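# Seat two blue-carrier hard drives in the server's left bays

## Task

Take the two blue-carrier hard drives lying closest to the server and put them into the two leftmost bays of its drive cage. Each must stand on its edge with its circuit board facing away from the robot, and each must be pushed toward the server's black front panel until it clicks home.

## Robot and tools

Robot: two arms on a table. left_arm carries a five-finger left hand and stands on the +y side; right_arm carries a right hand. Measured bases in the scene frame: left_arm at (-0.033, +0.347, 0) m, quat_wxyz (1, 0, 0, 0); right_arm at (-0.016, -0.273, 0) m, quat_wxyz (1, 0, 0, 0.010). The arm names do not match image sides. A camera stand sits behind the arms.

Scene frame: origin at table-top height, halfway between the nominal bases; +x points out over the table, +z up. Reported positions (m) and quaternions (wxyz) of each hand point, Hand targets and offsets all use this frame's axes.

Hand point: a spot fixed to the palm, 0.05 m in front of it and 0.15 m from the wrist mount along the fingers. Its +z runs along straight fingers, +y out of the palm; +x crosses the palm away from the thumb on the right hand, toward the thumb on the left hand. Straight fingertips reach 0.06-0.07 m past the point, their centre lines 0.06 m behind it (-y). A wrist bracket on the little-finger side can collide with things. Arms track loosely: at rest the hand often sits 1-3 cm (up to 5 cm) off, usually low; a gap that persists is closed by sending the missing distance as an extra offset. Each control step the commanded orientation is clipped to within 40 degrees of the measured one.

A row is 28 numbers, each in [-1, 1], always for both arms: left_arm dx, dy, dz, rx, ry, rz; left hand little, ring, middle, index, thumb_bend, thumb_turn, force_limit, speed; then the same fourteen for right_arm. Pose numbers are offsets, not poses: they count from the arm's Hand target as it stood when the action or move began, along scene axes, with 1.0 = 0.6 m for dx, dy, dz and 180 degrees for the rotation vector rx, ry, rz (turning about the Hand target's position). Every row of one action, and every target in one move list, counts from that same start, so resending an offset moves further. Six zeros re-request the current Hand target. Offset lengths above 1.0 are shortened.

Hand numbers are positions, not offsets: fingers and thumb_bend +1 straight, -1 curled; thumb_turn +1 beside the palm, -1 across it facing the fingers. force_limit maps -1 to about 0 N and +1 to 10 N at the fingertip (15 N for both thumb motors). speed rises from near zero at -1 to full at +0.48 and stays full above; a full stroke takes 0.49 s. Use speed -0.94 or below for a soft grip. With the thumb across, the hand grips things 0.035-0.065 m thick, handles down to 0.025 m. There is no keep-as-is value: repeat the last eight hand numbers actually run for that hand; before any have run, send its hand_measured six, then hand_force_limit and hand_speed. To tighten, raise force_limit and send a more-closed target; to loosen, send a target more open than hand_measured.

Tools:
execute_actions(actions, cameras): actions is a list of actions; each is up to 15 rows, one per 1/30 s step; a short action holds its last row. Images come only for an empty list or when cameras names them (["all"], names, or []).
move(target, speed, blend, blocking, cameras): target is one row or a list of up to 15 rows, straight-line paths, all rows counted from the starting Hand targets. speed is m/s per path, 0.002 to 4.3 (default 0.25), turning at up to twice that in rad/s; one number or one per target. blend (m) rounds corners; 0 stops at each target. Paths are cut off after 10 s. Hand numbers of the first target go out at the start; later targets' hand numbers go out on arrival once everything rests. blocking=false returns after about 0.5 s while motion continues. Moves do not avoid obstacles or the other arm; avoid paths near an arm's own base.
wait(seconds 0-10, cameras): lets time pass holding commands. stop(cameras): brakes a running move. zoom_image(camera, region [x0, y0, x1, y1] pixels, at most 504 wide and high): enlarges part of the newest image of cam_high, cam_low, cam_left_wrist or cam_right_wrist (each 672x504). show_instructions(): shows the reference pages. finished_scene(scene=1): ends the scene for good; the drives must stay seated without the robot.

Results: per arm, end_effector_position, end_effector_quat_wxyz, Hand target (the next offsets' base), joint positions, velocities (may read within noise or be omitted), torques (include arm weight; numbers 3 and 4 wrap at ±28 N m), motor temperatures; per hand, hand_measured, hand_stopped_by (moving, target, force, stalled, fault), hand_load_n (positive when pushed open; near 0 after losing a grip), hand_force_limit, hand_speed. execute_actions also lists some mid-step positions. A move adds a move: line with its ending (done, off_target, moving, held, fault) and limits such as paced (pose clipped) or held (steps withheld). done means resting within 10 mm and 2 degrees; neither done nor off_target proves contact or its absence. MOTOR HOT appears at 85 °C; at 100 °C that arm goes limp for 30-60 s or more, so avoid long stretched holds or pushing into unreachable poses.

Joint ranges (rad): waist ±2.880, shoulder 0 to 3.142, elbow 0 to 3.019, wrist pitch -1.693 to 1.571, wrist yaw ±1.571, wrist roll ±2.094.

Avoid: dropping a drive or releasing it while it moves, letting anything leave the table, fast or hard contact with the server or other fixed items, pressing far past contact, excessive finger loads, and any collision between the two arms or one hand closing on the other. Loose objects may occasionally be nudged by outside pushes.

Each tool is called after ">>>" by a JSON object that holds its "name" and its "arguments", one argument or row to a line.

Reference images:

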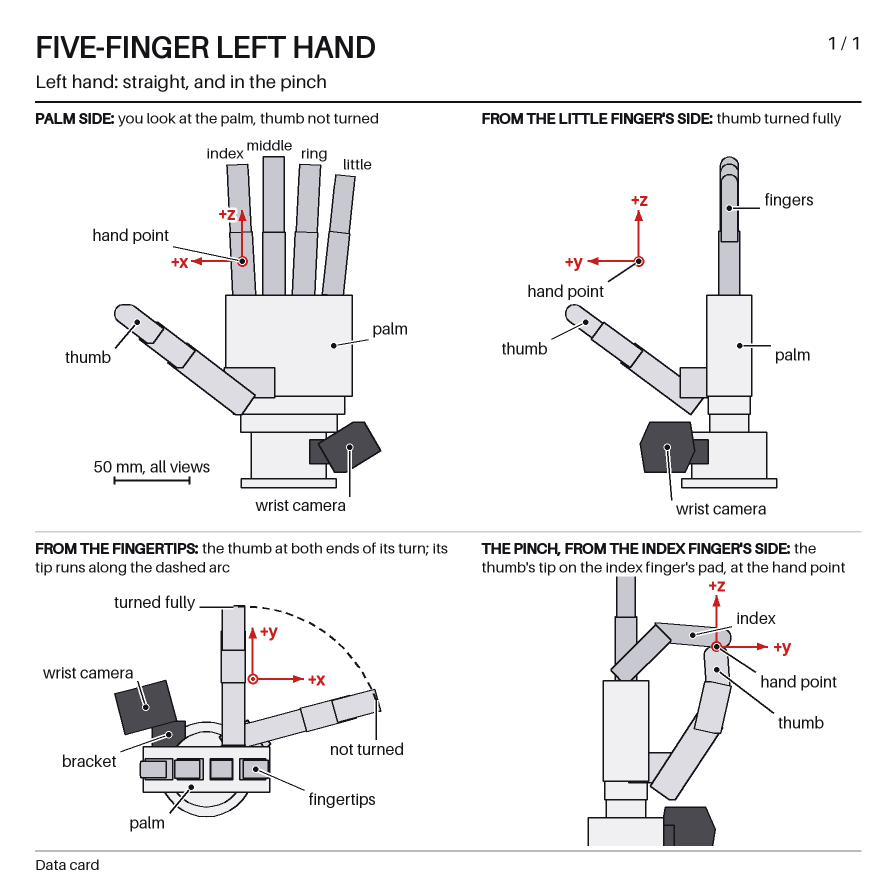

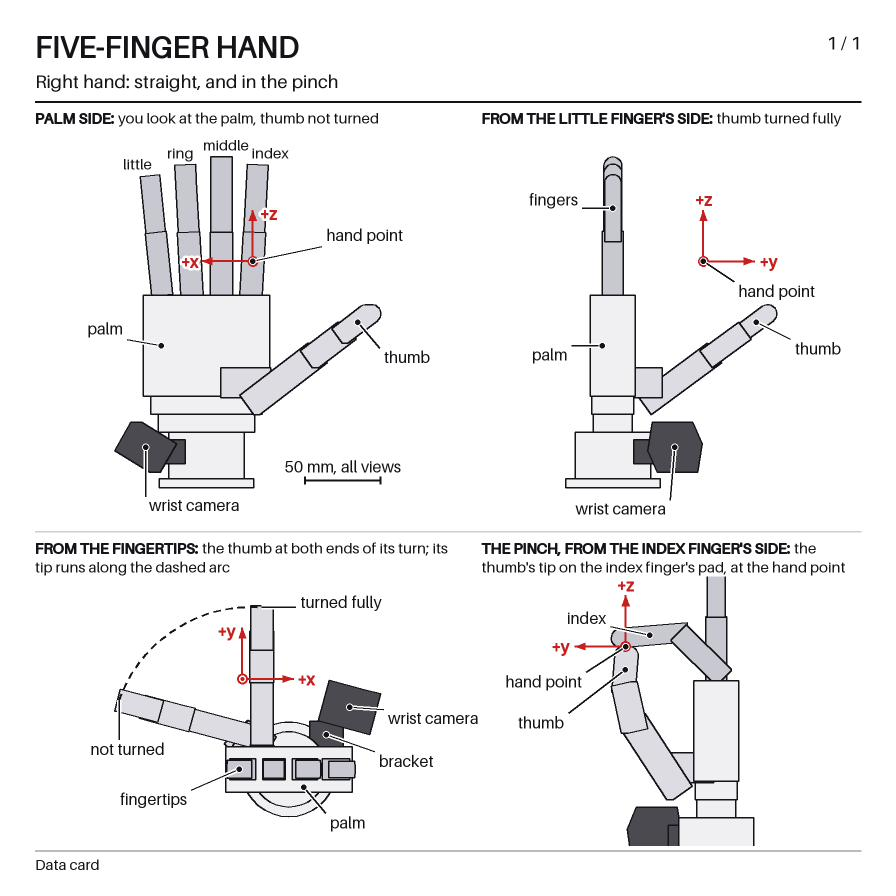

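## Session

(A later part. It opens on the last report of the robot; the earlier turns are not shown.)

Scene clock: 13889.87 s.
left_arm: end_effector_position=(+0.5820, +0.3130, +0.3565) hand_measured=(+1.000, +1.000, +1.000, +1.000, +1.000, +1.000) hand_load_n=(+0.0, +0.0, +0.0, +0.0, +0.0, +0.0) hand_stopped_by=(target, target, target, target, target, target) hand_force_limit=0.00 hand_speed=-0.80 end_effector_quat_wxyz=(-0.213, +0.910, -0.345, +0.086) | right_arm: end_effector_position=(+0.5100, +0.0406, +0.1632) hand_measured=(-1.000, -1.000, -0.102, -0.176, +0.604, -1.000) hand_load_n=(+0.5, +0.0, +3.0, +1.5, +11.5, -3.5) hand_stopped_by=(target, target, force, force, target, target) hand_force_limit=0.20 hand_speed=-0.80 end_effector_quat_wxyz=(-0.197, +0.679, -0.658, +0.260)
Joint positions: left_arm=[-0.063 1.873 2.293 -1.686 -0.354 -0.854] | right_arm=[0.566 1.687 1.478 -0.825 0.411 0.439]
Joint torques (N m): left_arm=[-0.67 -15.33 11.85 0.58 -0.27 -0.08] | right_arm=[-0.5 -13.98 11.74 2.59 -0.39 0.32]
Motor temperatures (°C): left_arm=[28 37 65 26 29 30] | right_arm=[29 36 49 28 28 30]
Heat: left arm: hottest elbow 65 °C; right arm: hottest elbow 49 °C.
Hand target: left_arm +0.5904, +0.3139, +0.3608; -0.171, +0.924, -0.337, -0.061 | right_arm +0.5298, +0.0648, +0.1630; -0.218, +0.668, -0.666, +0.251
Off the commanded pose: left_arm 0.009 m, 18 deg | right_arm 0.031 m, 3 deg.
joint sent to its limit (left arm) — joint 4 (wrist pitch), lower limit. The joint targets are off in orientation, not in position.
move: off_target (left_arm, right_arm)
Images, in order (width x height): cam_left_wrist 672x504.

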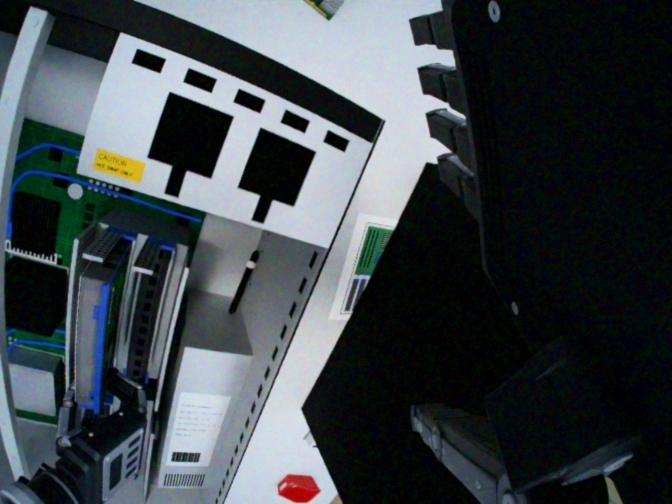

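>>> {"name": "move", "arguments": {
  "target": [
    [0,0,0.1,0.0736,0.0318,-0.3709,1,1,1,1,1,1,0,-0.8, -0.03,-0.035,0,0,0,0,-1,-1,-0.6,-0.6,0.6,-1,0.2,-0.8],
    [-0.161,-0.10,0.05,0.1472,0.0637,-0.7418,1,1,1,1,1,1,0,-0.8, -0.03,-0.035,0,0,0,0,-1,-1,-0.6,-0.6,0.6,-1,0.2,-0.8]
  ],
  "speed": 0.2,
  "cameras": ["cam_high","cam_left_wrist"]
}}

Scene clock: 14027.33 s.
left_arm: end_effector_position=(+0.4938, +0.2589, +0.3869) hand_measured=(+1.000, +1.000, +1.000, +1.000, +1.000, +1.000) hand_load_n=(+0.0, +0.0, +0.0, +0.0, +0.0, +0.0) hand_stopped_by=(target, target, target, target, target, target) hand_force_limit=0.00 hand_speed=-0.80 end_effector_quat_wxyz=(+0.250, -0.013, +0.968, +0.004) | right_arm: end_effector_position=(+0.5091, +0.0395, +0.1632) hand_measured=(-1.000, -1.000, -0.102, -0.176, +0.604, -1.000) hand_load_n=(+0.0, +0.5, +3.0, +4.5, +10.0, -1.0) hand_stopped_by=(target, target, force, force, target, target) hand_force_limit=0.20 hand_speed=-0.80 end_effector_quat_wxyz=(-0.207, +0.677, -0.658, +0.256)
Joint positions: left_arm=[-0.312 1.576 1.919 -1.433 -0.163 1.27] | right_arm=[0.561 1.672 1.454 -0.796 0.398 0.437]
Joint torques (N m): left_arm=[-1.67 -14.51 7.65 1.88 0.06 0.06] | right_arm=[-1.38 -17.73 7.39 2.39 -0.13 0.22]
Motor temperatures (°C): left_arm=[28 37 65 26 29 30] | right_arm=[29 35 50 29 28 30]
Heat: left arm: hottest elbow 65 °C; right arm: hottest elbow 50 °C.
Hand target: left_arm +0.4938, +0.2539, +0.3908; +0.259, +0.000, +0.966, +0.000 | right_arm +0.5119, +0.0437, +0.1630; -0.218, +0.668, -0.666, +0.251
Off the commanded pose: left_arm 0.006 m, 2 deg | right_arm 0.005 m, 2 deg.
move: done
Images, in order (width x height): cam_high 672x504, cam_left_wrist 672x504.

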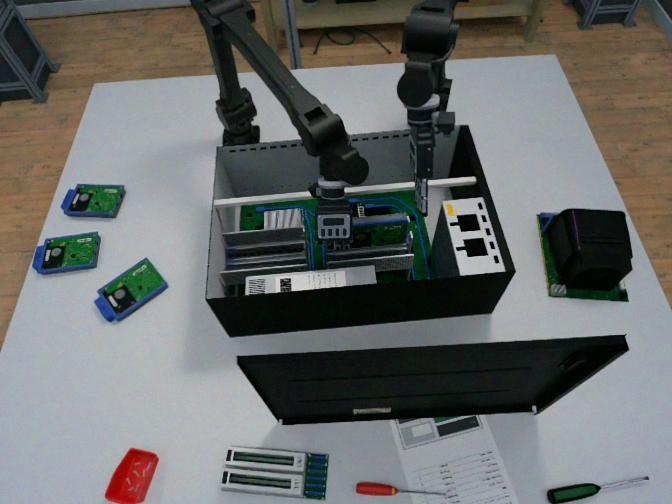

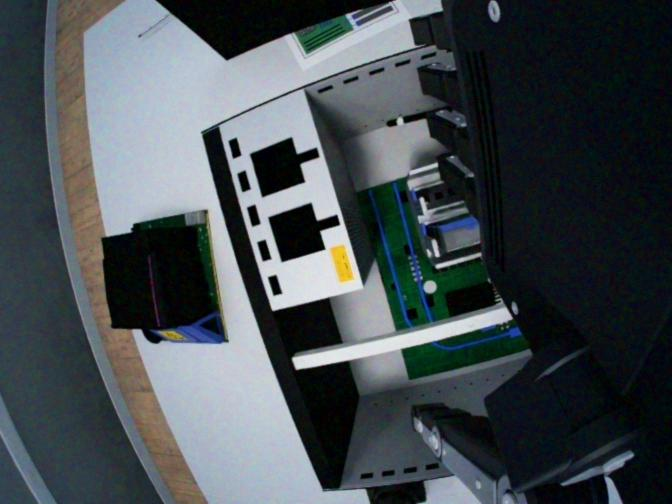

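>>> {"name": "move", "arguments": {
  "target": [
    [0.0,-0.08,-0.175,0,0,0,1,1,1,1,1,1,0,-0.8, 0,0,0,0,0,0,-1,-1,-0.6,-0.6,0.6,-1,0.2,-0.8]
  ],
  "speed": 0.12,
  "cameras": ["cam_left_wrist"]
}}

Scene clock: 14045.63 s.
left_arm: end_effector_position=(+0.4952, +0.2106, +0.2858) hand_measured=(+1.000, +1.000, +1.000, +1.000, +1.000, +1.000) hand_load_n=(+0.0, -0.5, +0.0, +0.0, +0.0, +0.0) hand_stopped_by=(target, target, target, target, target, target) hand_force_limit=0.00 hand_speed=-0.80 end_effector_quat_wxyz=(+0.252, +0.006, +0.968, +0.003) | right_arm: end_effector_position=(+0.5091, +0.0395, +0.1632) hand_measured=(-1.000, -1.000, -0.102, -0.176, +0.604, -1.000) hand_load_n=(+0.0, +0.0, +3.0, +5.0, +10.0, -0.5) hand_stopped_by=(target, target, force, force, target, target) hand_force_limit=0.20 hand_speed=-0.80 end_effector_quat_wxyz=(-0.207, +0.677, -0.658, +0.256)
Joint positions: left_arm=[-0.404 1.56 1.627 -1.164 -0.197 1.226] | right_arm=[0.561 1.672 1.454 -0.796 0.398 0.437]
Joint torques (N m): left_arm=[-1.67 -14.33 7.99 1.77 -0.32 -0.25] | right_arm=[-1.38 -17.85 7.38 2.39 -0.13 0.22]
Motor temperatures (°C): left_arm=[28 37 63 26 29 30] | right_arm=[29 34 47 29 28 30]
Heat: left arm: hottest elbow 63 °C; right arm: hottest elbow 47 °C.
Hand target: left_arm +0.4937, +0.2058, +0.2859; +0.259, +0.000, +0.966, +0.000 | right_arm +0.5119, +0.0437, +0.1630; -0.218, +0.668, -0.666, +0.251
Off the commanded pose: left_arm 0.005 m, 1 deg | right_arm 0.005 m, 2 deg.
move: done
Images, in order (width x height): cam_left_wrist 672x504.

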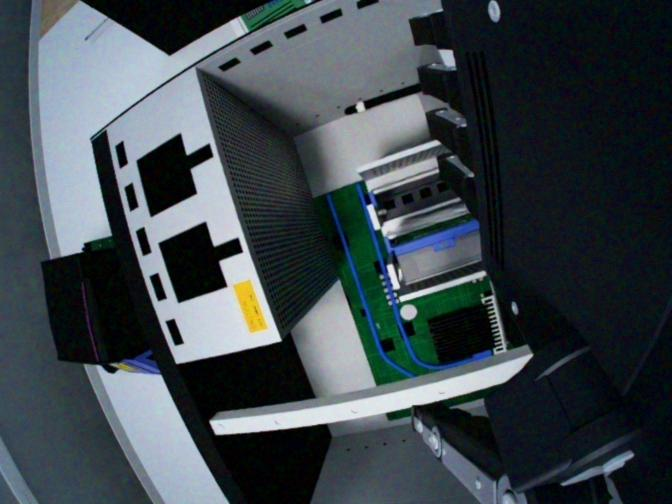

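>>> {"name": "zoom_image", "arguments": {
  "camera": "cam_left_wrist",
  "region": [355, 185, 445, 295]
}}

Scaled by 4.582 from the camera's 672x504 image, which has a finer 960x720 frame.

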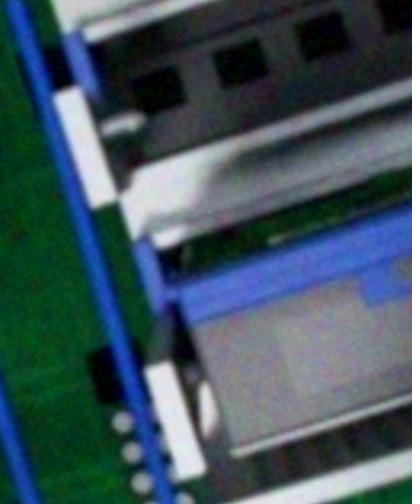

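>>> {"name": "zoom_image", "arguments": {
  "camera": "cam_left_wrist",
  "region": [380, 250, 420, 295]
}}

>>> {"name": "zoom_image", "arguments": {
  "camera": "cam_left_wrist",
  "region": [360, 190, 400, 235]
}}

Scaled by 11.200 from the camera's 672x504 image, which has a finer 960x720 frame.

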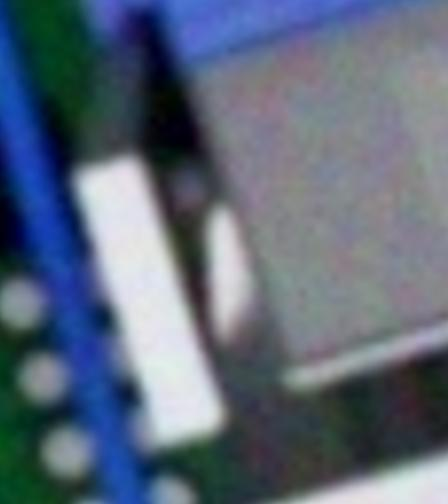

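Scaled by 11.200 from the camera's 672x504 image, which has a finer 960x720 frame.

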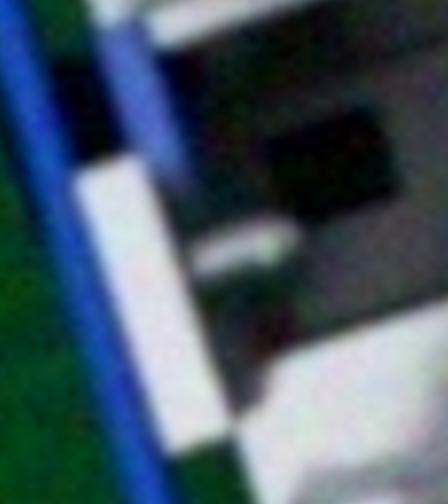

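>>> {"name": "move", "arguments": {
  "target": [
    [0.0,0,0,0,0,0,1,1,1,1,1,1,0,-0.8, 0,-0.05,0,0,0,0,-1,-1,-0.6,-0.6,0.6,-1,0.2,-0.8]
  ],
  "speed": 0.05,
  "cameras": ["cam_left_wrist"]
}}

>>> {"name": "zoom_image", "arguments": {
  "camera": "cam_left_wrist",
  "region": [375, 235, 435, 300]
}}

Scene clock: 14102.63 s.
left_arm: end_effector_position=(+0.4951, +0.2106, +0.2856) hand_measured=(+1.000, +1.000, +1.000, +1.000, +1.000, +1.000) hand_load_n=(+0.0, +0.0, +0.0, +0.0, +0.0, +0.0) hand_stopped_by=(target, target, target, target, target, target) hand_force_limit=0.00 hand_speed=-0.80 end_effector_quat_wxyz=(+0.252, +0.005, +0.968, +0.004) | right_arm: end_effector_position=(+0.5097, +0.0254, +0.1635) hand_measured=(-1.000, -1.000, -0.102, -0.176, +0.604, -1.000) hand_load_n=(+0.0, +0.0, +3.5, +4.5, +10.0, +2.5) hand_stopped_by=(target, target, force, force, target, target) hand_force_limit=0.20 hand_speed=-0.80 end_effector_quat_wxyz=(-0.222, +0.667, -0.667, +0.246)
Joint positions: left_arm=[-0.404 1.56 1.627 -1.164 -0.197 1.225] | right_arm=[0.528 1.638 1.403 -0.751 0.361 0.437]
Joint torques (N m): left_arm=[-1.61 -14.33 8.03 1.78 -0.32 -0.24] | right_arm=[-2.78 -17.79 7.05 1.7 0.32 -0.27]
Motor temperatures (°C): left_arm=[28 36 60 26 29 30] | right_arm=[29 34 43 29 28 30]
Heat: left arm: hottest elbow 60 °C; right arm: hottest elbow 43 °C.
Hand target: left_arm +0.4936, +0.2059, +0.2857; +0.259, +0.000, +0.966, +0.000 | right_arm +0.5118, +0.0138, +0.1629; -0.218, +0.668, -0.666, +0.251
Off the commanded pose: left_arm 0.005 m, 1 deg | right_arm 0.012 m, 1 deg.
move: off_target (right_arm)
Images, in order (width x height): cam_left_wrist 672x504.

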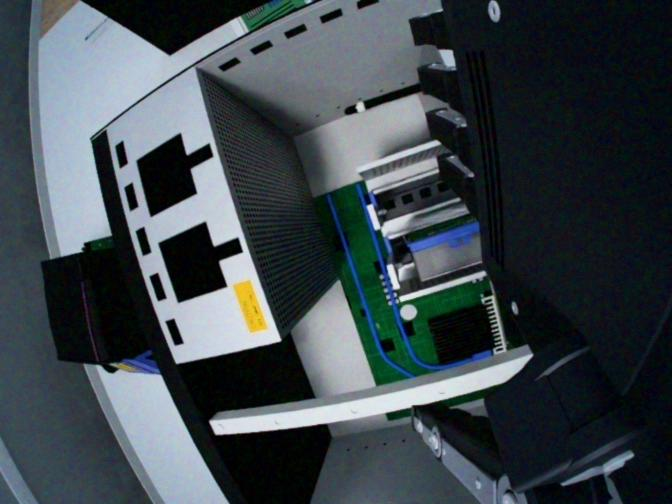

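Scaled by 7.754 from the camera's 672x504 image, which has a finer 960x720 frame.

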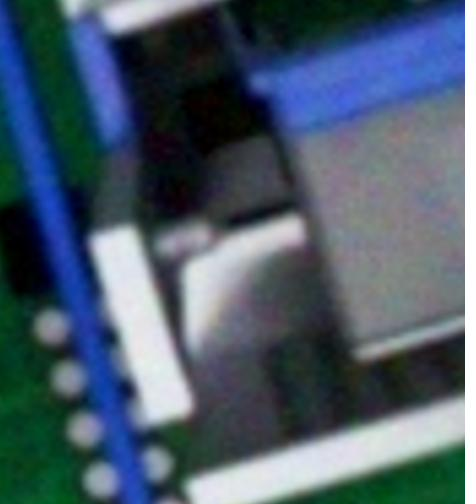

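>>> {"name": "zoom_image", "arguments": {
  "camera": "cam_left_wrist",
  "region": [180, 50, 400, 350]
}}

Scaled by 1.680 from the camera's 672x504 image, which has a finer 960x720 frame.

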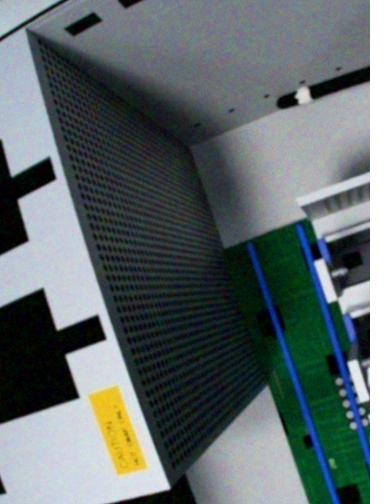

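>>> {"name": "execute_actions", "arguments": {
  "actions": [
    [[0,0,0,0,0,0,1,1,1,1,1,1,0,-0.8, 0,0.01,0,0,0,0,-1,-1,0.3,0.3,1,-1,0.2,-0.1]],
    [[0,0,0,0,0,0,1,1,1,1,1,1,0,-0.8, 0,0,0,0,0,0,-1,-1,0.3,0.3,1,-1,0.2,-0.1]]
  ]
}}

>>> {"name": "move", "arguments": {
  "target": [
    [0,0,0,0,0,0,1,1,1,1,1,1,0,-0.8, 0,0,0.25,0,0,0,-1,-1,0.3,0.3,1,-1,0.2,-0.1],
    [0,0,0,0,0,0,1,1,1,1,1,1,0,-0.8, -0.10,-0.35,0.27,-0.19,0.04,0.012,1,1,1,1,1,0,0.2,0.3],
    [0,0,0,0,0,0,1,1,1,1,1,1,0,-0.8, -0.12,-0.72,0.1,-0.3913,0.0790,0.0244,1,1,1,1,1,1,0.2,0.3]
  ],
  "speed": [0.15,0.2,0.2],
  "blend": [0.03,0.05,0],
  "cameras": ["cam_right_wrist","cam_left_wrist"]
}}

Scene clock: 14244.57 s.
left_arm: end_effector_position=(+0.4951, +0.2106, +0.2856) hand_measured=(+1.000, +1.000, +1.000, +1.000, +1.000, +1.000) hand_load_n=(+0.0, +0.0, +0.0, +0.0, +0.0, +0.0) hand_stopped_by=(target, target, target, target, target, target) hand_force_limit=0.00 hand_speed=-0.80 end_effector_quat_wxyz=(+0.252, +0.005, +0.968, +0.004) | right_arm: end_effector_position=(+0.5112, +0.0219, +0.1636) hand_measured=(-1.000, -1.000, +0.300, +0.300, +1.000, -1.000) hand_load_n=(+0.0, +0.0, -0.5, +0.0, -0.5, +0.0) hand_stopped_by=(target, target, target, target, target, target) hand_force_limit=0.20 hand_speed=-0.10 end_effector_quat_wxyz=(-0.221, +0.665, -0.668, +0.250)
Joint positions: left_arm=[-0.404 1.56 1.627 -1.164 -0.197 1.225] | right_arm=[0.524 1.636 1.401 -0.749 0.368 0.437]
Joint torques (N m): left_arm=[-1.55 -14.15 8.05 1.78 -0.32 -0.25] | right_arm=[-1.49 -16.97 7.99 1.39 0.24 -0.17]
Motor temperatures (°C): left_arm=[28 36 57 26 29 30] | right_arm=[29 37 40 29 28 30]
Heat: left arm: hottest elbow 57 °C; right arm: hottest elbow 40 °C.
Hand target: left_arm +0.4936, +0.2059, +0.2857; +0.259, +0.000, +0.966, +0.000 | right_arm +0.5120, +0.0198, +0.1630; -0.218, +0.668, -0.666, +0.251
Off the commanded pose: left_arm 0.005 m, 1 deg | right_arm 0.002 m, 1 deg.
Step readings (end_effector_position of left_arm | right_arm):
0: (+0.4951, +0.2106, +0.2856) | (+0.5097, +0.0254, +0.1635)
1: (+0.4951, +0.2106, +0.2856) | (+0.5097, +0.0254, +0.1635)
2: (+0.4951, +0.2106, +0.2856) | (+0.5097, +0.0254, +0.1635)
4: (+0.4951, +0.2106, +0.2856) | (+0.5097, +0.0250, +0.1633)
8: (+0.4951, +0.2106, +0.2856) | (+0.5108, +0.0230, +0.1633)
15: (+0.4951, +0.2106, +0.2856) | (+0.5112, +0.0219, +0.1636)
16: (+0.4951, +0.2106, +0.2856) | (+0.5112, +0.0219, +0.1636)
17: (+0.4951, +0.2106, +0.2856) | (+0.5112, +0.0219, +0.1636)
19: (+0.4951, +0.2106, +0.2856) | (+0.5112, +0.0219, +0.1636)
23: (+0.4951, +0.2106, +0.2856) | (+0.5112, +0.0219, +0.1636)
30: (+0.4951, +0.2106, +0.2856) | (+0.5112, +0.0219, +0.1636)

Scene clock: 14252.33 s.
left_arm: end_effector_position=(+0.4951, +0.2106, +0.2856) hand_measured=(+1.000, +1.000, +1.000, +1.000, +1.000, +1.000) hand_load_n=(+0.0, +0.0, +0.0, +0.0, +0.0, +0.0) hand_stopped_by=(target, target, target, target, target, target) hand_force_limit=0.00 hand_speed=-0.80 end_effector_quat_wxyz=(+0.252, +0.005, +0.968, +0.004) | right_arm: end_effector_position=(+0.4396, -0.4101, +0.2160) hand_measured=(+1.000, +1.000, +1.000, +1.000, +1.000, +1.000) hand_load_n=(+0.0, +0.0, +0.0, +0.0, +0.0, +0.0) hand_stopped_by=(target, target, target, target, target, target) hand_force_limit=0.20 hand_speed=0.30 end_effector_quat_wxyz=(+0.279, +0.723, -0.394, +0.494)
Joint positions: left_arm=[-0.404 1.56 1.627 -1.164 -0.197 1.225] | right_arm=[0.077 1.369 0.954 -0.294 0.992 -0.964]
Joint torques (N m): left_arm=[-1.67 -14.45 8.03 1.8 -0.32 -0.25] | right_arm=[-1.61 -12.98 7.41 2.36 0.42 -0.21]
Motor temperatures (°C): left_arm=[28 36 57 26 29 30] | right_arm=[29 36 41 29 28 30]
Heat: left arm: hottest elbow 57 °C; right arm: hottest elbow 41 °C.
Hand target: left_arm +0.4936, +0.2059, +0.2857; +0.259, +0.000, +0.966, +0.000 | right_arm +0.4399, -0.4122, +0.2231; +0.276, +0.719, -0.396, +0.501
Off the commanded pose: left_arm 0.005 m, 1 deg | right_arm 0.007 m, 1 deg.
move: done; blend cut to 0 m at target 2
Images, in order (width x height): cam_left_wrist 672x504, cam_right_wrist 672x504.

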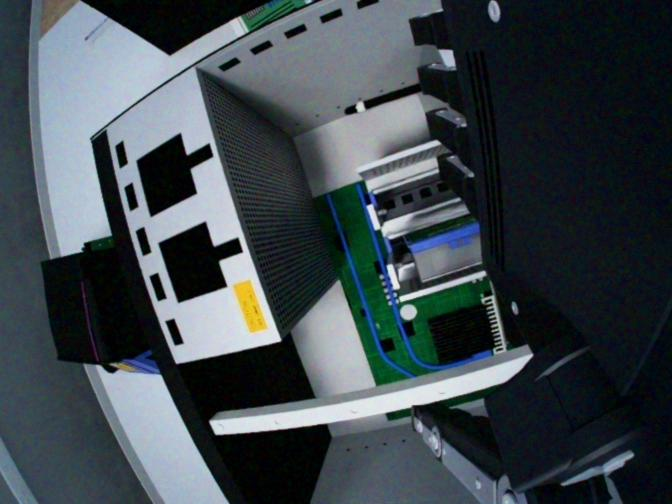

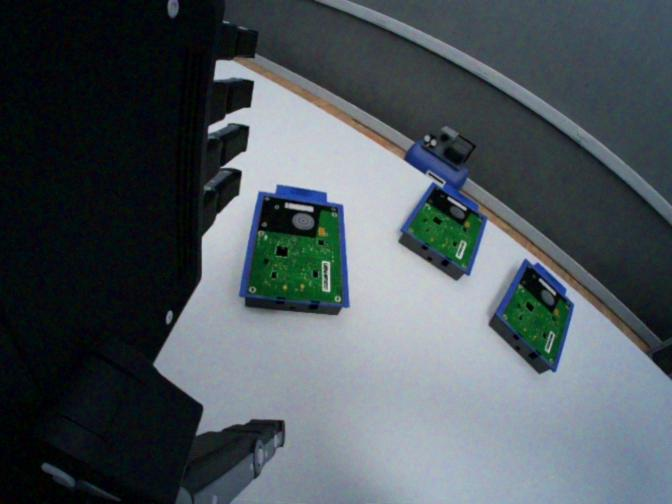

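>>> {"name": "zoom_image", "arguments": {
  "camera": "cam_right_wrist",
  "region": [230, 270, 360, 330]
}}

>>> {"name": "zoom_image", "arguments": {
  "camera": "cam_right_wrist",
  "region": [390, 220, 500, 300]
}}

Scaled by 3.877 from the camera's 672x504 image, which has a finer 960x720 frame.

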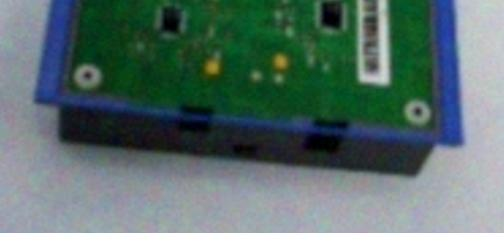

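Scaled by 4.582 from the camera's 672x504 image, which has a finer 960x720 frame.

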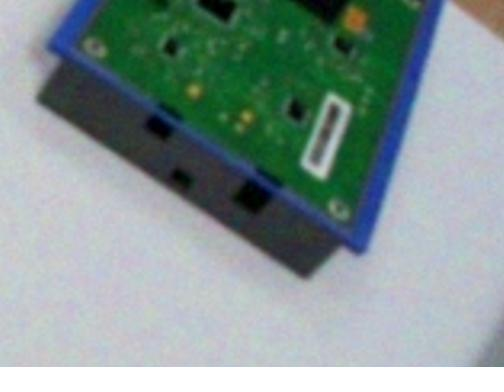

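>>> {"name": "move", "arguments": {
  "target": [
    [0,0,0,0,0,0,1,1,1,1,1,1,0,-0.8, 0.02,0.1,0.2,0.06,0.01,0.06,1,1,1,1,1,1,0.2,0.3],
    [0,0,0,0,0,0,1,1,1,1,1,1,0,-0.8, 0.112,0.40,0.12,0.3603,0.0483,0.3844,1,1,1,1,1,1,0.2,0.3],
    [0,0,0,0,0,0,1,1,1,1,1,1,0,-0.8, 0.112,0.434,0.01,0.3603,0.0483,0.3844,1,1,1,1,1,1,0.2,0.3]
  ],
  "speed": [0.2,0.2,0.1],
  "blend": [0.04,0.0,0],
  "cameras": ["cam_right_wrist"]
}}

Scene clock: 14477.77 s.
left_arm: end_effector_position=(+0.4951, +0.2106, +0.2856) hand_measured=(+1.000, +1.000, +1.000, +1.000, +1.000, +1.000) hand_load_n=(+0.0, -0.5, +0.0, +0.0, +0.0, +0.0) hand_stopped_by=(target, target, target, target, target, target) hand_force_limit=0.00 hand_speed=-0.80 end_effector_quat_wxyz=(+0.252, +0.005, +0.968, +0.004) | right_arm: end_effector_position=(+0.5032, -0.1558, +0.2340) hand_measured=(+1.000, +1.000, +1.000, +1.000, +1.000, +1.000) hand_load_n=(+0.0, +0.0, +0.0, +0.0, +0.0, +0.0) hand_stopped_by=(target, target, target, target, target, target) hand_force_limit=0.20 hand_speed=0.30 end_effector_quat_wxyz=(-0.416, +0.870, -0.112, +0.242)
Joint positions: left_arm=[-0.404 1.56 1.627 -1.164 -0.197 1.225] | right_arm=[0.01 1.382 1.204 -0.613 -0.713 -0.982]
Joint torques (N m): left_arm=[-1.73 -14.27 8.01 1.81 -0.32 -0.25] | right_arm=[-0.62 -11.69 8.13 2.45 -0.32 0.1]
Motor temperatures (°C): left_arm=[28 36 55 26 29 30] | right_arm=[29 34 41 29 28 30]
Heat: left arm: hottest elbow 55 °C; right arm: hottest elbow 41 °C.
Hand target: left_arm +0.4936, +0.2059, +0.2857; +0.259, +0.000, +0.966, +0.000 | right_arm +0.5071, -0.1518, +0.2291; -0.417, +0.869, -0.115, +0.238
Off the commanded pose: left_arm 0.005 m, 1 deg | right_arm 0.007 m, 1 deg.
move: done
Images, in order (width x height): cam_right_wrist 672x504.

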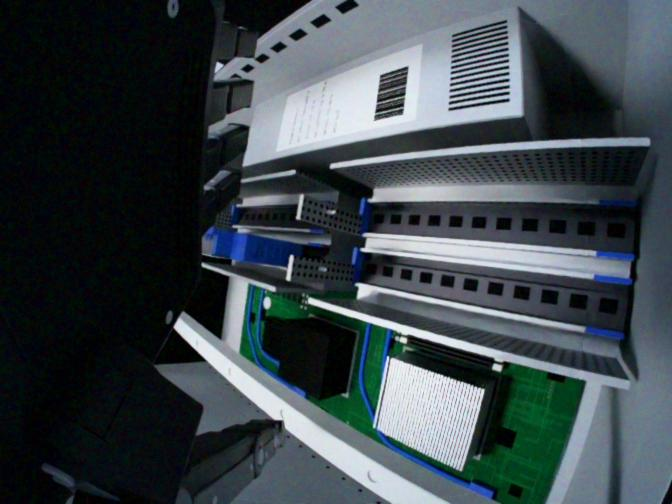

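>>> {"name": "zoom_image", "arguments": {
  "camera": "cam_right_wrist",
  "region": [195, 180, 375, 320]
}}

>>> {"name": "zoom_image", "arguments": {
  "camera": "cam_right_wrist",
  "region": [285, 180, 385, 300]
}}

Scaled by 2.800 from the camera's 672x504 image, which has a finer 960x720 frame.

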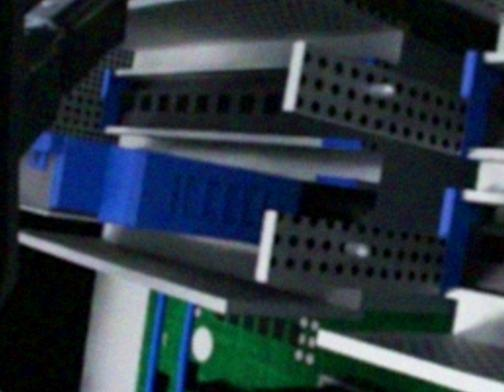

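Scaled by 4.200 from the camera's 672x504 image, which has a finer 960x720 frame.

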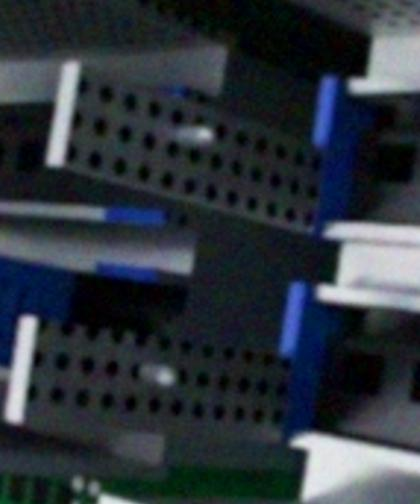

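>>> {"name": "zoom_image", "arguments": {
  "camera": "cam_right_wrist",
  "region": [200, 205, 320, 295]
}}

Scaled by 4.200 from the camera's 672x504 image, which has a finer 960x720 frame.

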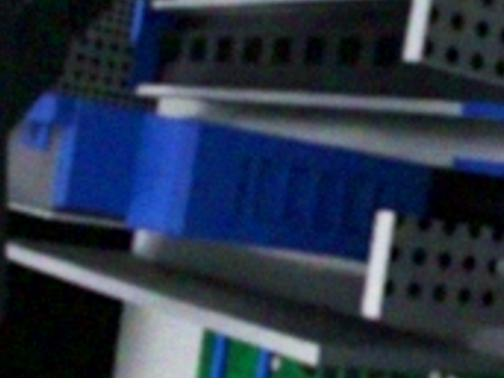

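>>> {"name": "zoom_image", "arguments": {
  "camera": "cam_right_wrist",
  "region": [235, 220, 315, 275]
}}

Scaled by 6.300 from the camera's 672x504 image, which has a finer 960x720 frame.

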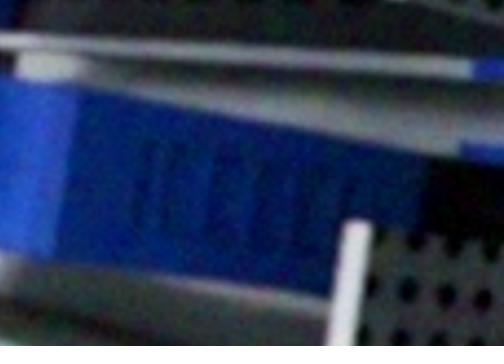

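>>> {"name": "move", "arguments": {
  "target": [
    [0,0,0,0,0,0,1,1,1,1,1,1,0,-0.8, 0.0073,0.293,0.09,0.0269,0.1318,-0.3750,-1,-1,0.3,0.3,1,-1,0.2,0.2],
    [0,0,0,0,0,0,1,1,1,1,1,1,0,-0.8, 0.0073,0.293,-0.110,0.0269,0.1318,-0.3750,-1,-1,0.3,0.3,1,-1,0.2,0.2]
  ],
  "speed": [0.2,0.07],
  "cameras": ["cam_right_wrist"]
}}

Scene clock: 14847.80 s.
left_arm: end_effector_position=(+0.4951, +0.2106, +0.2856) hand_measured=(+1.000, +1.000, +1.000, +1.000, +1.000, +1.000) hand_load_n=(+0.0, +0.0, +0.0, +0.0, +0.0, +0.0) hand_stopped_by=(target, target, target, target, target, target) hand_force_limit=0.00 hand_speed=-0.80 end_effector_quat_wxyz=(+0.252, +0.005, +0.968, +0.004) | right_arm: end_effector_position=(+0.5085, +0.0180, +0.1714) hand_measured=(-1.000, -1.000, +0.300, +0.300, +1.000, -1.000) hand_load_n=(+0.0, +0.0, +0.0, +0.0, +0.0, +0.0) hand_stopped_by=(target, target, target, target, target, target) hand_force_limit=0.20 hand_speed=0.20 end_effector_quat_wxyz=(-0.219, +0.673, -0.660, +0.252)
Joint positions: left_arm=[-0.404 1.56 1.627 -1.164 -0.197 1.225] | right_arm=[0.521 1.623 1.407 -0.766 0.363 0.411]
Joint torques (N m): left_arm=[-1.55 -14.15 8.02 1.77 -0.32 -0.25] | right_arm=[-0.67 -15.33 7.9 2.21 0.33 0.09]
Heat: left arm: hottest elbow 53 °C; right arm: hottest elbow 43 °C.
Hand target: left_arm +0.4936, +0.2059, +0.2857; +0.259, +0.000, +0.966, +0.000 | right_arm +0.5115, +0.0239, +0.1631; -0.219, +0.671, -0.663, +0.250
Off the commanded pose: left_arm 0.005 m, 1 deg | right_arm 0.011 m, 0 deg.
move: off_target (right_arm)
Images, in order (width x height): cam_right_wrist 672x504.

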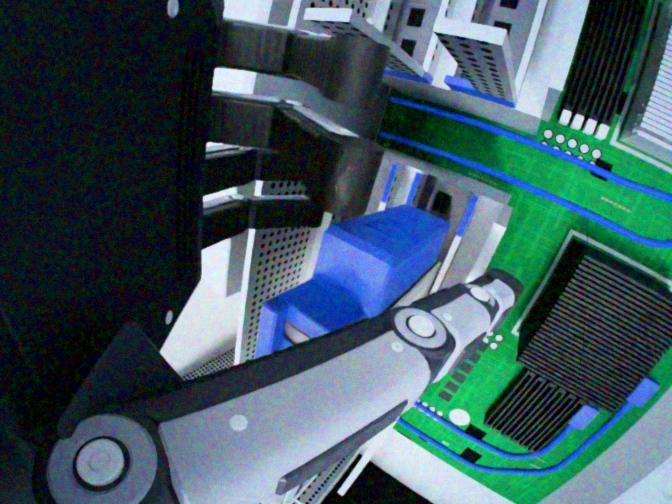

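Grip the handle and push to the stop with moderate force.

>>> {"name": "execute_actions", "arguments": {
  "actions": [
    [[0,0,0,0,0,0,1,1,1,1,1,1,0,-0.8, 0,0,0,0,0,0,-1,-1,0.3,0.3,0.6,-1,0.4,-0.4]],
    [[0,0,0,0,0,0,1,1,1,1,1,1,0,-0.8, 0,0,0,0,0,0,-1,-1,-0.6,-0.6,0.6,-1,0.4,-0.8]],
    [[0,0,0,0,0,0,1,1,1,1,1,1,0,-0.8, 0,0,0,0,0,0,-1,-1,-0.6,-0.6,0.6,-1,0.4,-0.8]]
  ]
}}

>>> {"name": "move", "arguments": {
  "target": [0,0,0,0,0,0,1,1,1,1,1,1,0,-0.8, 0,0.075,0,0,0,0,-1,-1,-0.6,-0.6,0.6,-1,0.4,-0.8],
  "speed": 0.05,
  "cameras": ["cam_left_wrist"]
}}

>>> {"name": "zoom_image", "arguments": {
  "camera": "cam_left_wrist",
  "region": [375, 235, 435, 300]
}}

Scene clock: 14866.90 s.
left_arm: end_effector_position=(+0.4951, +0.2106, +0.2856) hand_measured=(+1.000, +1.000, +1.000, +1.000, +1.000, +1.000) hand_load_n=(+0.0, +0.0, +0.0, -0.5, +0.0, +0.0) hand_stopped_by=(target, target, target, target, target, target) hand_force_limit=0.00 hand_speed=-0.80 end_effector_quat_wxyz=(+0.252, +0.005, +0.968, +0.004) | right_arm: end_effector_position=(+0.5092, +0.0181, +0.1712) hand_measured=(-1.000, -1.000, -0.598, -0.176, +0.602, -1.000) hand_load_n=(+0.0, +0.0, +3.5, +5.5, +9.5, +5.0) hand_stopped_by=(target, target, target, force, target, target) hand_force_limit=0.40 hand_speed=-0.80 end_effector_quat_wxyz=(-0.220, +0.670, -0.662, +0.252)
Joint positions: left_arm=[-0.404 1.56 1.627 -1.164 -0.197 1.225] | right_arm=[0.521 1.623 1.406 -0.764 0.366 0.417]
Joint torques (N m): left_arm=[-1.61 -14.27 8.03 1.8 -0.32 -0.26] | right_arm=[-0.73 -15.5 7.95 2.1 0.22 0]
Heat: left arm: hottest elbow 53 °C; right arm: hottest elbow 43 °C.
Hand target: left_arm +0.4936, +0.2059, +0.2857; +0.259, +0.000, +0.966, +0.000 | right_arm +0.5115, +0.0239, +0.1631; -0.219, +0.671, -0.663, +0.250
Off the commanded pose: left_arm 0.005 m, 1 deg | right_arm 0.010 m, 0 deg.
Step readings (end_effector_position of left_arm | right_arm):
0: (+0.4951, +0.2106, +0.2856) | (+0.5085, +0.0180, +0.1714)
1: (+0.4951, +0.2106, +0.2856) | (+0.5085, +0.0180, +0.1714)
2: (+0.4951, +0.2106, +0.2856) | (+0.5085, +0.0180, +0.1714)
4: (+0.4951, +0.2106, +0.2856) | (+0.5085, +0.0180, +0.1714)
8: (+0.4951, +0.2106, +0.2856) | (+0.5085, +0.0180, +0.1714)
15: (+0.4951, +0.2106, +0.2856) | (+0.5085, +0.0180, +0.1714)
16: (+0.4951, +0.2106, +0.2856) | (+0.5085, +0.0180, +0.1714)
17: (+0.4951, +0.2106, +0.2856) | (+0.5085, +0.0180, +0.1714)
19: (+0.4951, +0.2106, +0.2856) | (+0.5085, +0.0180, +0.1714)
23: (+0.4951, +0.2106, +0.2856) | (+0.5085, +0.0180, +0.1714)
30: (+0.4951, +0.2106, +0.2856) | (+0.5085, +0.0180, +0.1714)
31: (+0.4951, +0.2106, +0.2856) | (+0.5085, +0.0180, +0.1714)
32: (+0.4951, +0.2106, +0.2856) | (+0.5085, +0.0180, +0.1714)
34: (+0.4951, +0.2106, +0.2856) | (+0.5085, +0.0180, +0.1714)
38: (+0.4951, +0.2106, +0.2856) | (+0.5085, +0.0180, +0.1714)
45: (+0.4951, +0.2106, +0.2856) | (+0.5092, +0.0182, +0.1713)

Scene clock: 14867.87 s.
left_arm: end_effector_position=(+0.4951, +0.2106, +0.2856) hand_measured=(+1.000, +1.000, +1.000, +1.000, +1.000, +1.000) hand_load_n=(+0.0, +0.0, +0.0, +0.0, +0.0, +0.0) hand_stopped_by=(target, target, target, target, target, target) hand_force_limit=0.00 hand_speed=-0.80 end_effector_quat_wxyz=(+0.252, +0.005, +0.968, +0.004) | right_arm: end_effector_position=(+0.5074, +0.0287, +0.1702) hand_measured=(-1.000, -1.000, -0.598, -0.176, +0.602, -1.000) hand_load_n=(+0.0, +0.0, +2.0, +4.0, +9.5, +4.0) hand_stopped_by=(target, target, target, force, target, target) hand_force_limit=0.40 hand_speed=-0.80 end_effector_quat_wxyz=(-0.216, +0.668, -0.662, +0.262)
Joint positions: left_arm=[-0.404 1.56 1.627 -1.164 -0.197 1.225] | right_arm=[0.548 1.637 1.42 -0.774 0.402 0.438]
Joint torques (N m): left_arm=[-1.67 -14.21 8.03 1.81 -0.32 -0.25] | right_arm=[-1.44 -17.14 7.75 1.73 0.11 -0.04]
Heat: left arm: hottest elbow 53 °C; right arm: hottest elbow 43 °C.
Hand target: left_arm +0.4936, +0.2059, +0.2857; +0.259, +0.000, +0.966, +0.000 | right_arm +0.5073, +0.0293, +0.1702; -0.218, +0.668, -0.662, +0.260 (not the last commanded pose)
Off the commanded pose: left_arm 0.005 m, 1 deg | right_arm 0.041 m, 1 deg.
move: held (right_arm; a check stopped the path); limits=held
pose unreachable (right arm): on one or more control steps of this call, first in action 0 (counted from 0), this arm could not follow its commanded pose, so it was not sent that pose on those steps. It may still have moved: this result reports where it is.
cause: moving toward the commanded pose would bring a part of the arm too close to another arm (a part of this arm just beyond joint 4 (wrist pitch) and a part of the left arm just beyond its joint 6 (wrist roll), along the way the arms are being sent, or toward where that arm still pushes).
Images, in order (width x height): cam_left_wrist 672x504.

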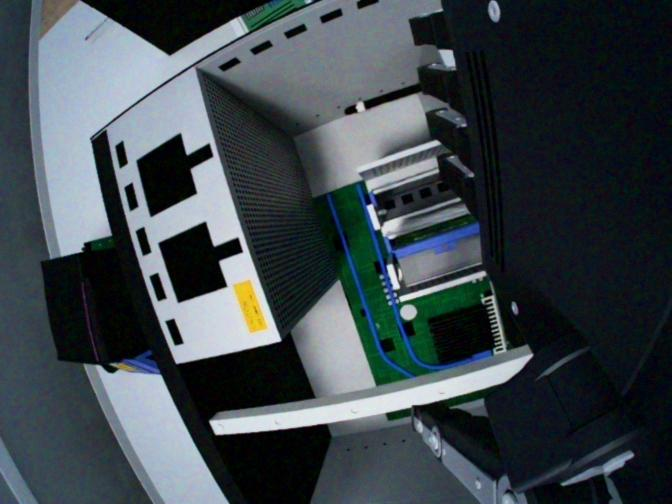

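Scaled by 7.754 from the camera's 672x504 image, which has a finer 960x720 frame.

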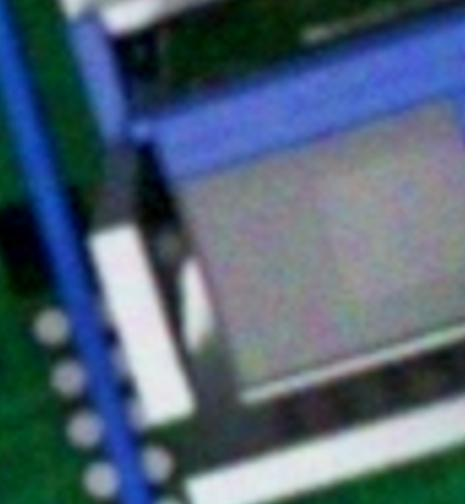

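>>> {"name": "move", "arguments": {
  "target": [0.0,0.06,0.10,0,0,0,1,1,1,1,1,1,0,-0.8, 0,0,0,0,0,0,-1,-1,-0.6,-0.6,0.6,-1,0.4,-0.8],
  "speed": 0.12,
  "cameras": ["cam_left_wrist"]
}}

>>> {"name": "zoom_image", "arguments": {
  "camera": "cam_left_wrist",
  "region": [380, 190, 460, 290]
}}

Scene clock: 14889.67 s.
left_arm: end_effector_position=(+0.4862, +0.2406, +0.3255) hand_measured=(+1.000, +1.000, +1.000, +1.000, +1.000, +1.000) hand_load_n=(+0.0, +0.0, +0.0, +0.0, +0.0, +0.0) hand_stopped_by=(target, target, target, target, target, target) hand_force_limit=0.00 hand_speed=-0.80 end_effector_quat_wxyz=(+0.244, -0.005, +0.970, +0.004) | right_arm: end_effector_position=(+0.5078, +0.0281, +0.1705) hand_measured=(-1.000, -1.000, -0.598, -0.176, +0.602, -1.000) hand_load_n=(+0.0, +0.0, +2.0, +4.0, +9.5, +4.0) hand_stopped_by=(target, target, target, force, target, target) hand_force_limit=0.40 hand_speed=-0.80 end_effector_quat_wxyz=(-0.216, +0.668, -0.663, +0.262)
Joint positions: left_arm=[-0.352 1.535 1.708 -1.28 -0.174 1.25] | right_arm=[0.547 1.636 1.42 -0.774 0.402 0.438]
Joint torques (N m): left_arm=[-0.62 -13.33 12.93 0.83 0.02 0.07] | right_arm=[-1.14 -17.32 7.61 1.73 0.11 -0.06]
Heat: left arm: hottest elbow 53 °C; right arm: hottest elbow 41 °C.
Hand target: left_arm +0.4936, +0.2419, +0.3458; +0.259, +0.000, +0.966, +0.000 | right_arm +0.5073, +0.0293, +0.1703; -0.218, +0.668, -0.662, +0.260
Off the commanded pose: left_arm 0.022 m, 2 deg | right_arm 0.001 m, 0 deg.
move: off_target (left_arm)
Images, in order (width x height): cam_left_wrist 672x504.

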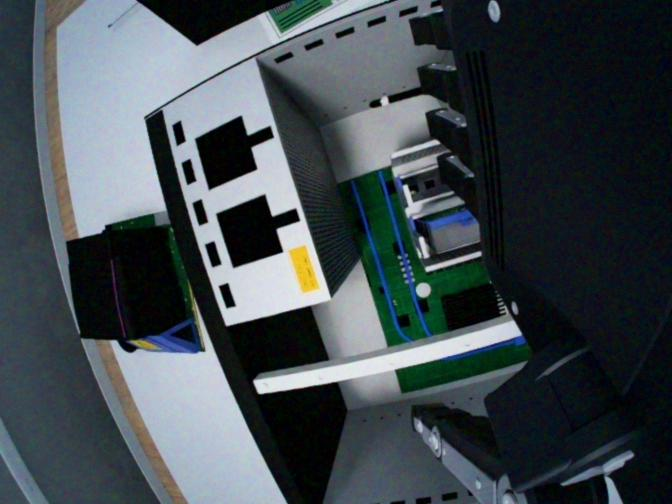

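Scaled by 5.040 from the camera's 672x504 image, which has a finer 960x720 frame.

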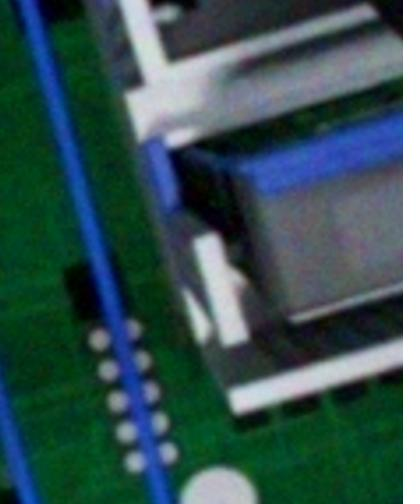

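>>> {"name": "move", "arguments": {
  "target": [0.0,0.0,0,0,0,0,1,1,1,1,1,1,0,-0.8, 0.006,0.05,-0.01,0,0,0,-1,-1,-0.6,-0.6,0.6,-1,0.4,-0.8],
  "speed": 0.05,
  "cameras": ["cam_left_wrist"]
}}

>>> {"name": "zoom_image", "arguments": {
  "camera": "cam_left_wrist",
  "region": [380, 190, 460, 290]
}}

Scene clock: 14914.97 s.
left_arm: end_effector_position=(+0.4862, +0.2406, +0.3255) hand_measured=(+1.000, +1.000, +1.000, +1.000, +1.000, +1.000) hand_load_n=(+0.0, +0.0, +0.0, +0.0, +0.0, +0.0) hand_stopped_by=(target, target, target, target, target, target) hand_force_limit=0.00 hand_speed=-0.80 end_effector_quat_wxyz=(+0.244, -0.004, +0.970, +0.004) | right_arm: end_effector_position=(+0.5074, +0.0288, +0.1705) hand_measured=(-1.000, -1.000, -0.598, -0.176, +0.602, -1.000) hand_load_n=(+0.0, +0.0, +2.0, +3.0, +9.0, +4.0) hand_stopped_by=(target, target, target, force, target, target) hand_force_limit=0.40 hand_speed=-0.80 end_effector_quat_wxyz=(-0.209, +0.666, -0.662, +0.273)
Joint positions: left_arm=[-0.352 1.535 1.708 -1.28 -0.174 1.25] | right_arm=[0.558 1.642 1.429 -0.786 0.432 0.443]
Joint torques (N m): left_arm=[-0.32 -13.16 12.94 0.76 0.02 0.08] | right_arm=[1.73 -13.51 10.67 1.62 -0.18 0.33]
Motor temperatures (°C): left_arm=[28 37 59 26 29 30] | right_arm=[29 35 40 29 28 30]
Heat: left arm: hottest elbow 59 °C; right arm: hottest elbow 40 °C.
Hand target: left_arm +0.4937, +0.2419, +0.3458; +0.259, +0.000, +0.966, +0.000 | right_arm +0.5111, +0.0593, +0.1645; -0.218, +0.668, -0.662, +0.260
Off the commanded pose: left_arm 0.022 m, 2 deg | right_arm 0.031 m, 2 deg.
move: off_target (left_arm, right_arm)
Images, in order (width x height): cam_left_wrist 672x504.

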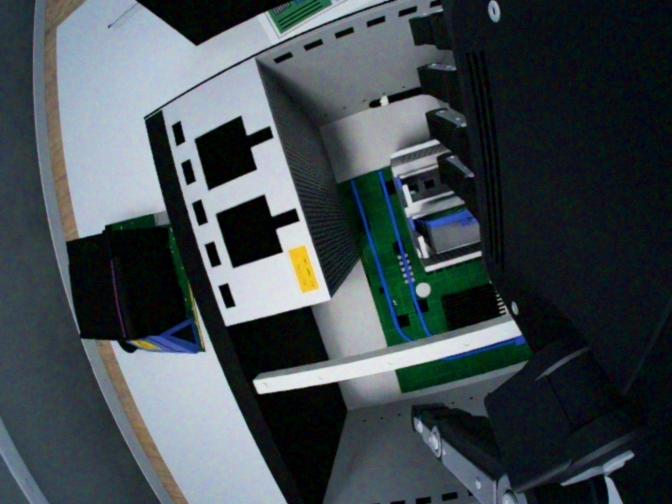

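Scaled by 5.040 from the camera's 672x504 image, which has a finer 960x720 frame.

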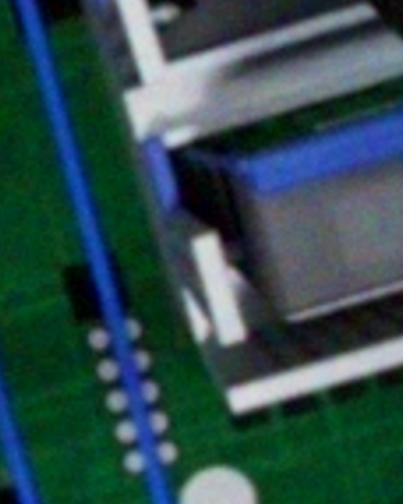

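>>> {"name": "zoom_image", "arguments": {
  "camera": "cam_left_wrist",
  "region": [400, 210, 440, 260]
}}

Scaled by 10.080 from the camera's 672x504 image, which has a finer 960x720 frame.

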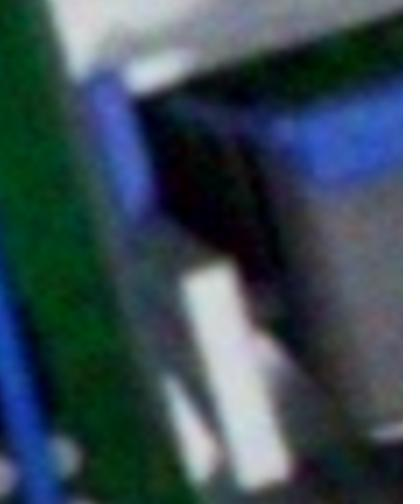

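>>> {"name": "zoom_image", "arguments": {
  "camera": "cam_left_wrist",
  "region": [240, 40, 400, 180]
}}

>>> {"name": "zoom_image", "arguments": {
  "camera": "cam_left_wrist",
  "region": [280, 180, 480, 340]
}}

Scaled by 3.150 from the camera's 672x504 image, which has a finer 960x720 frame.

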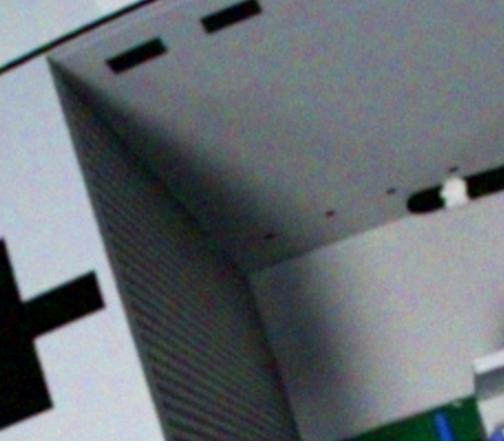

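Scaled by 2.520 from the camera's 672x504 image, which has a finer 960x720 frame.

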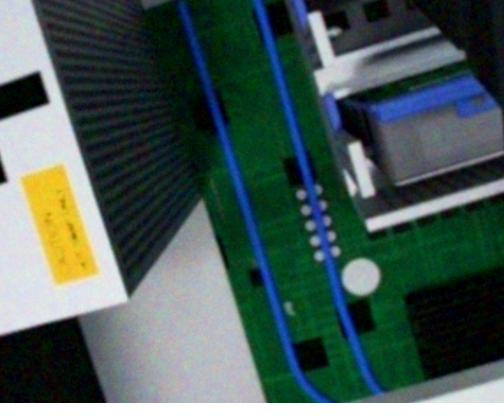

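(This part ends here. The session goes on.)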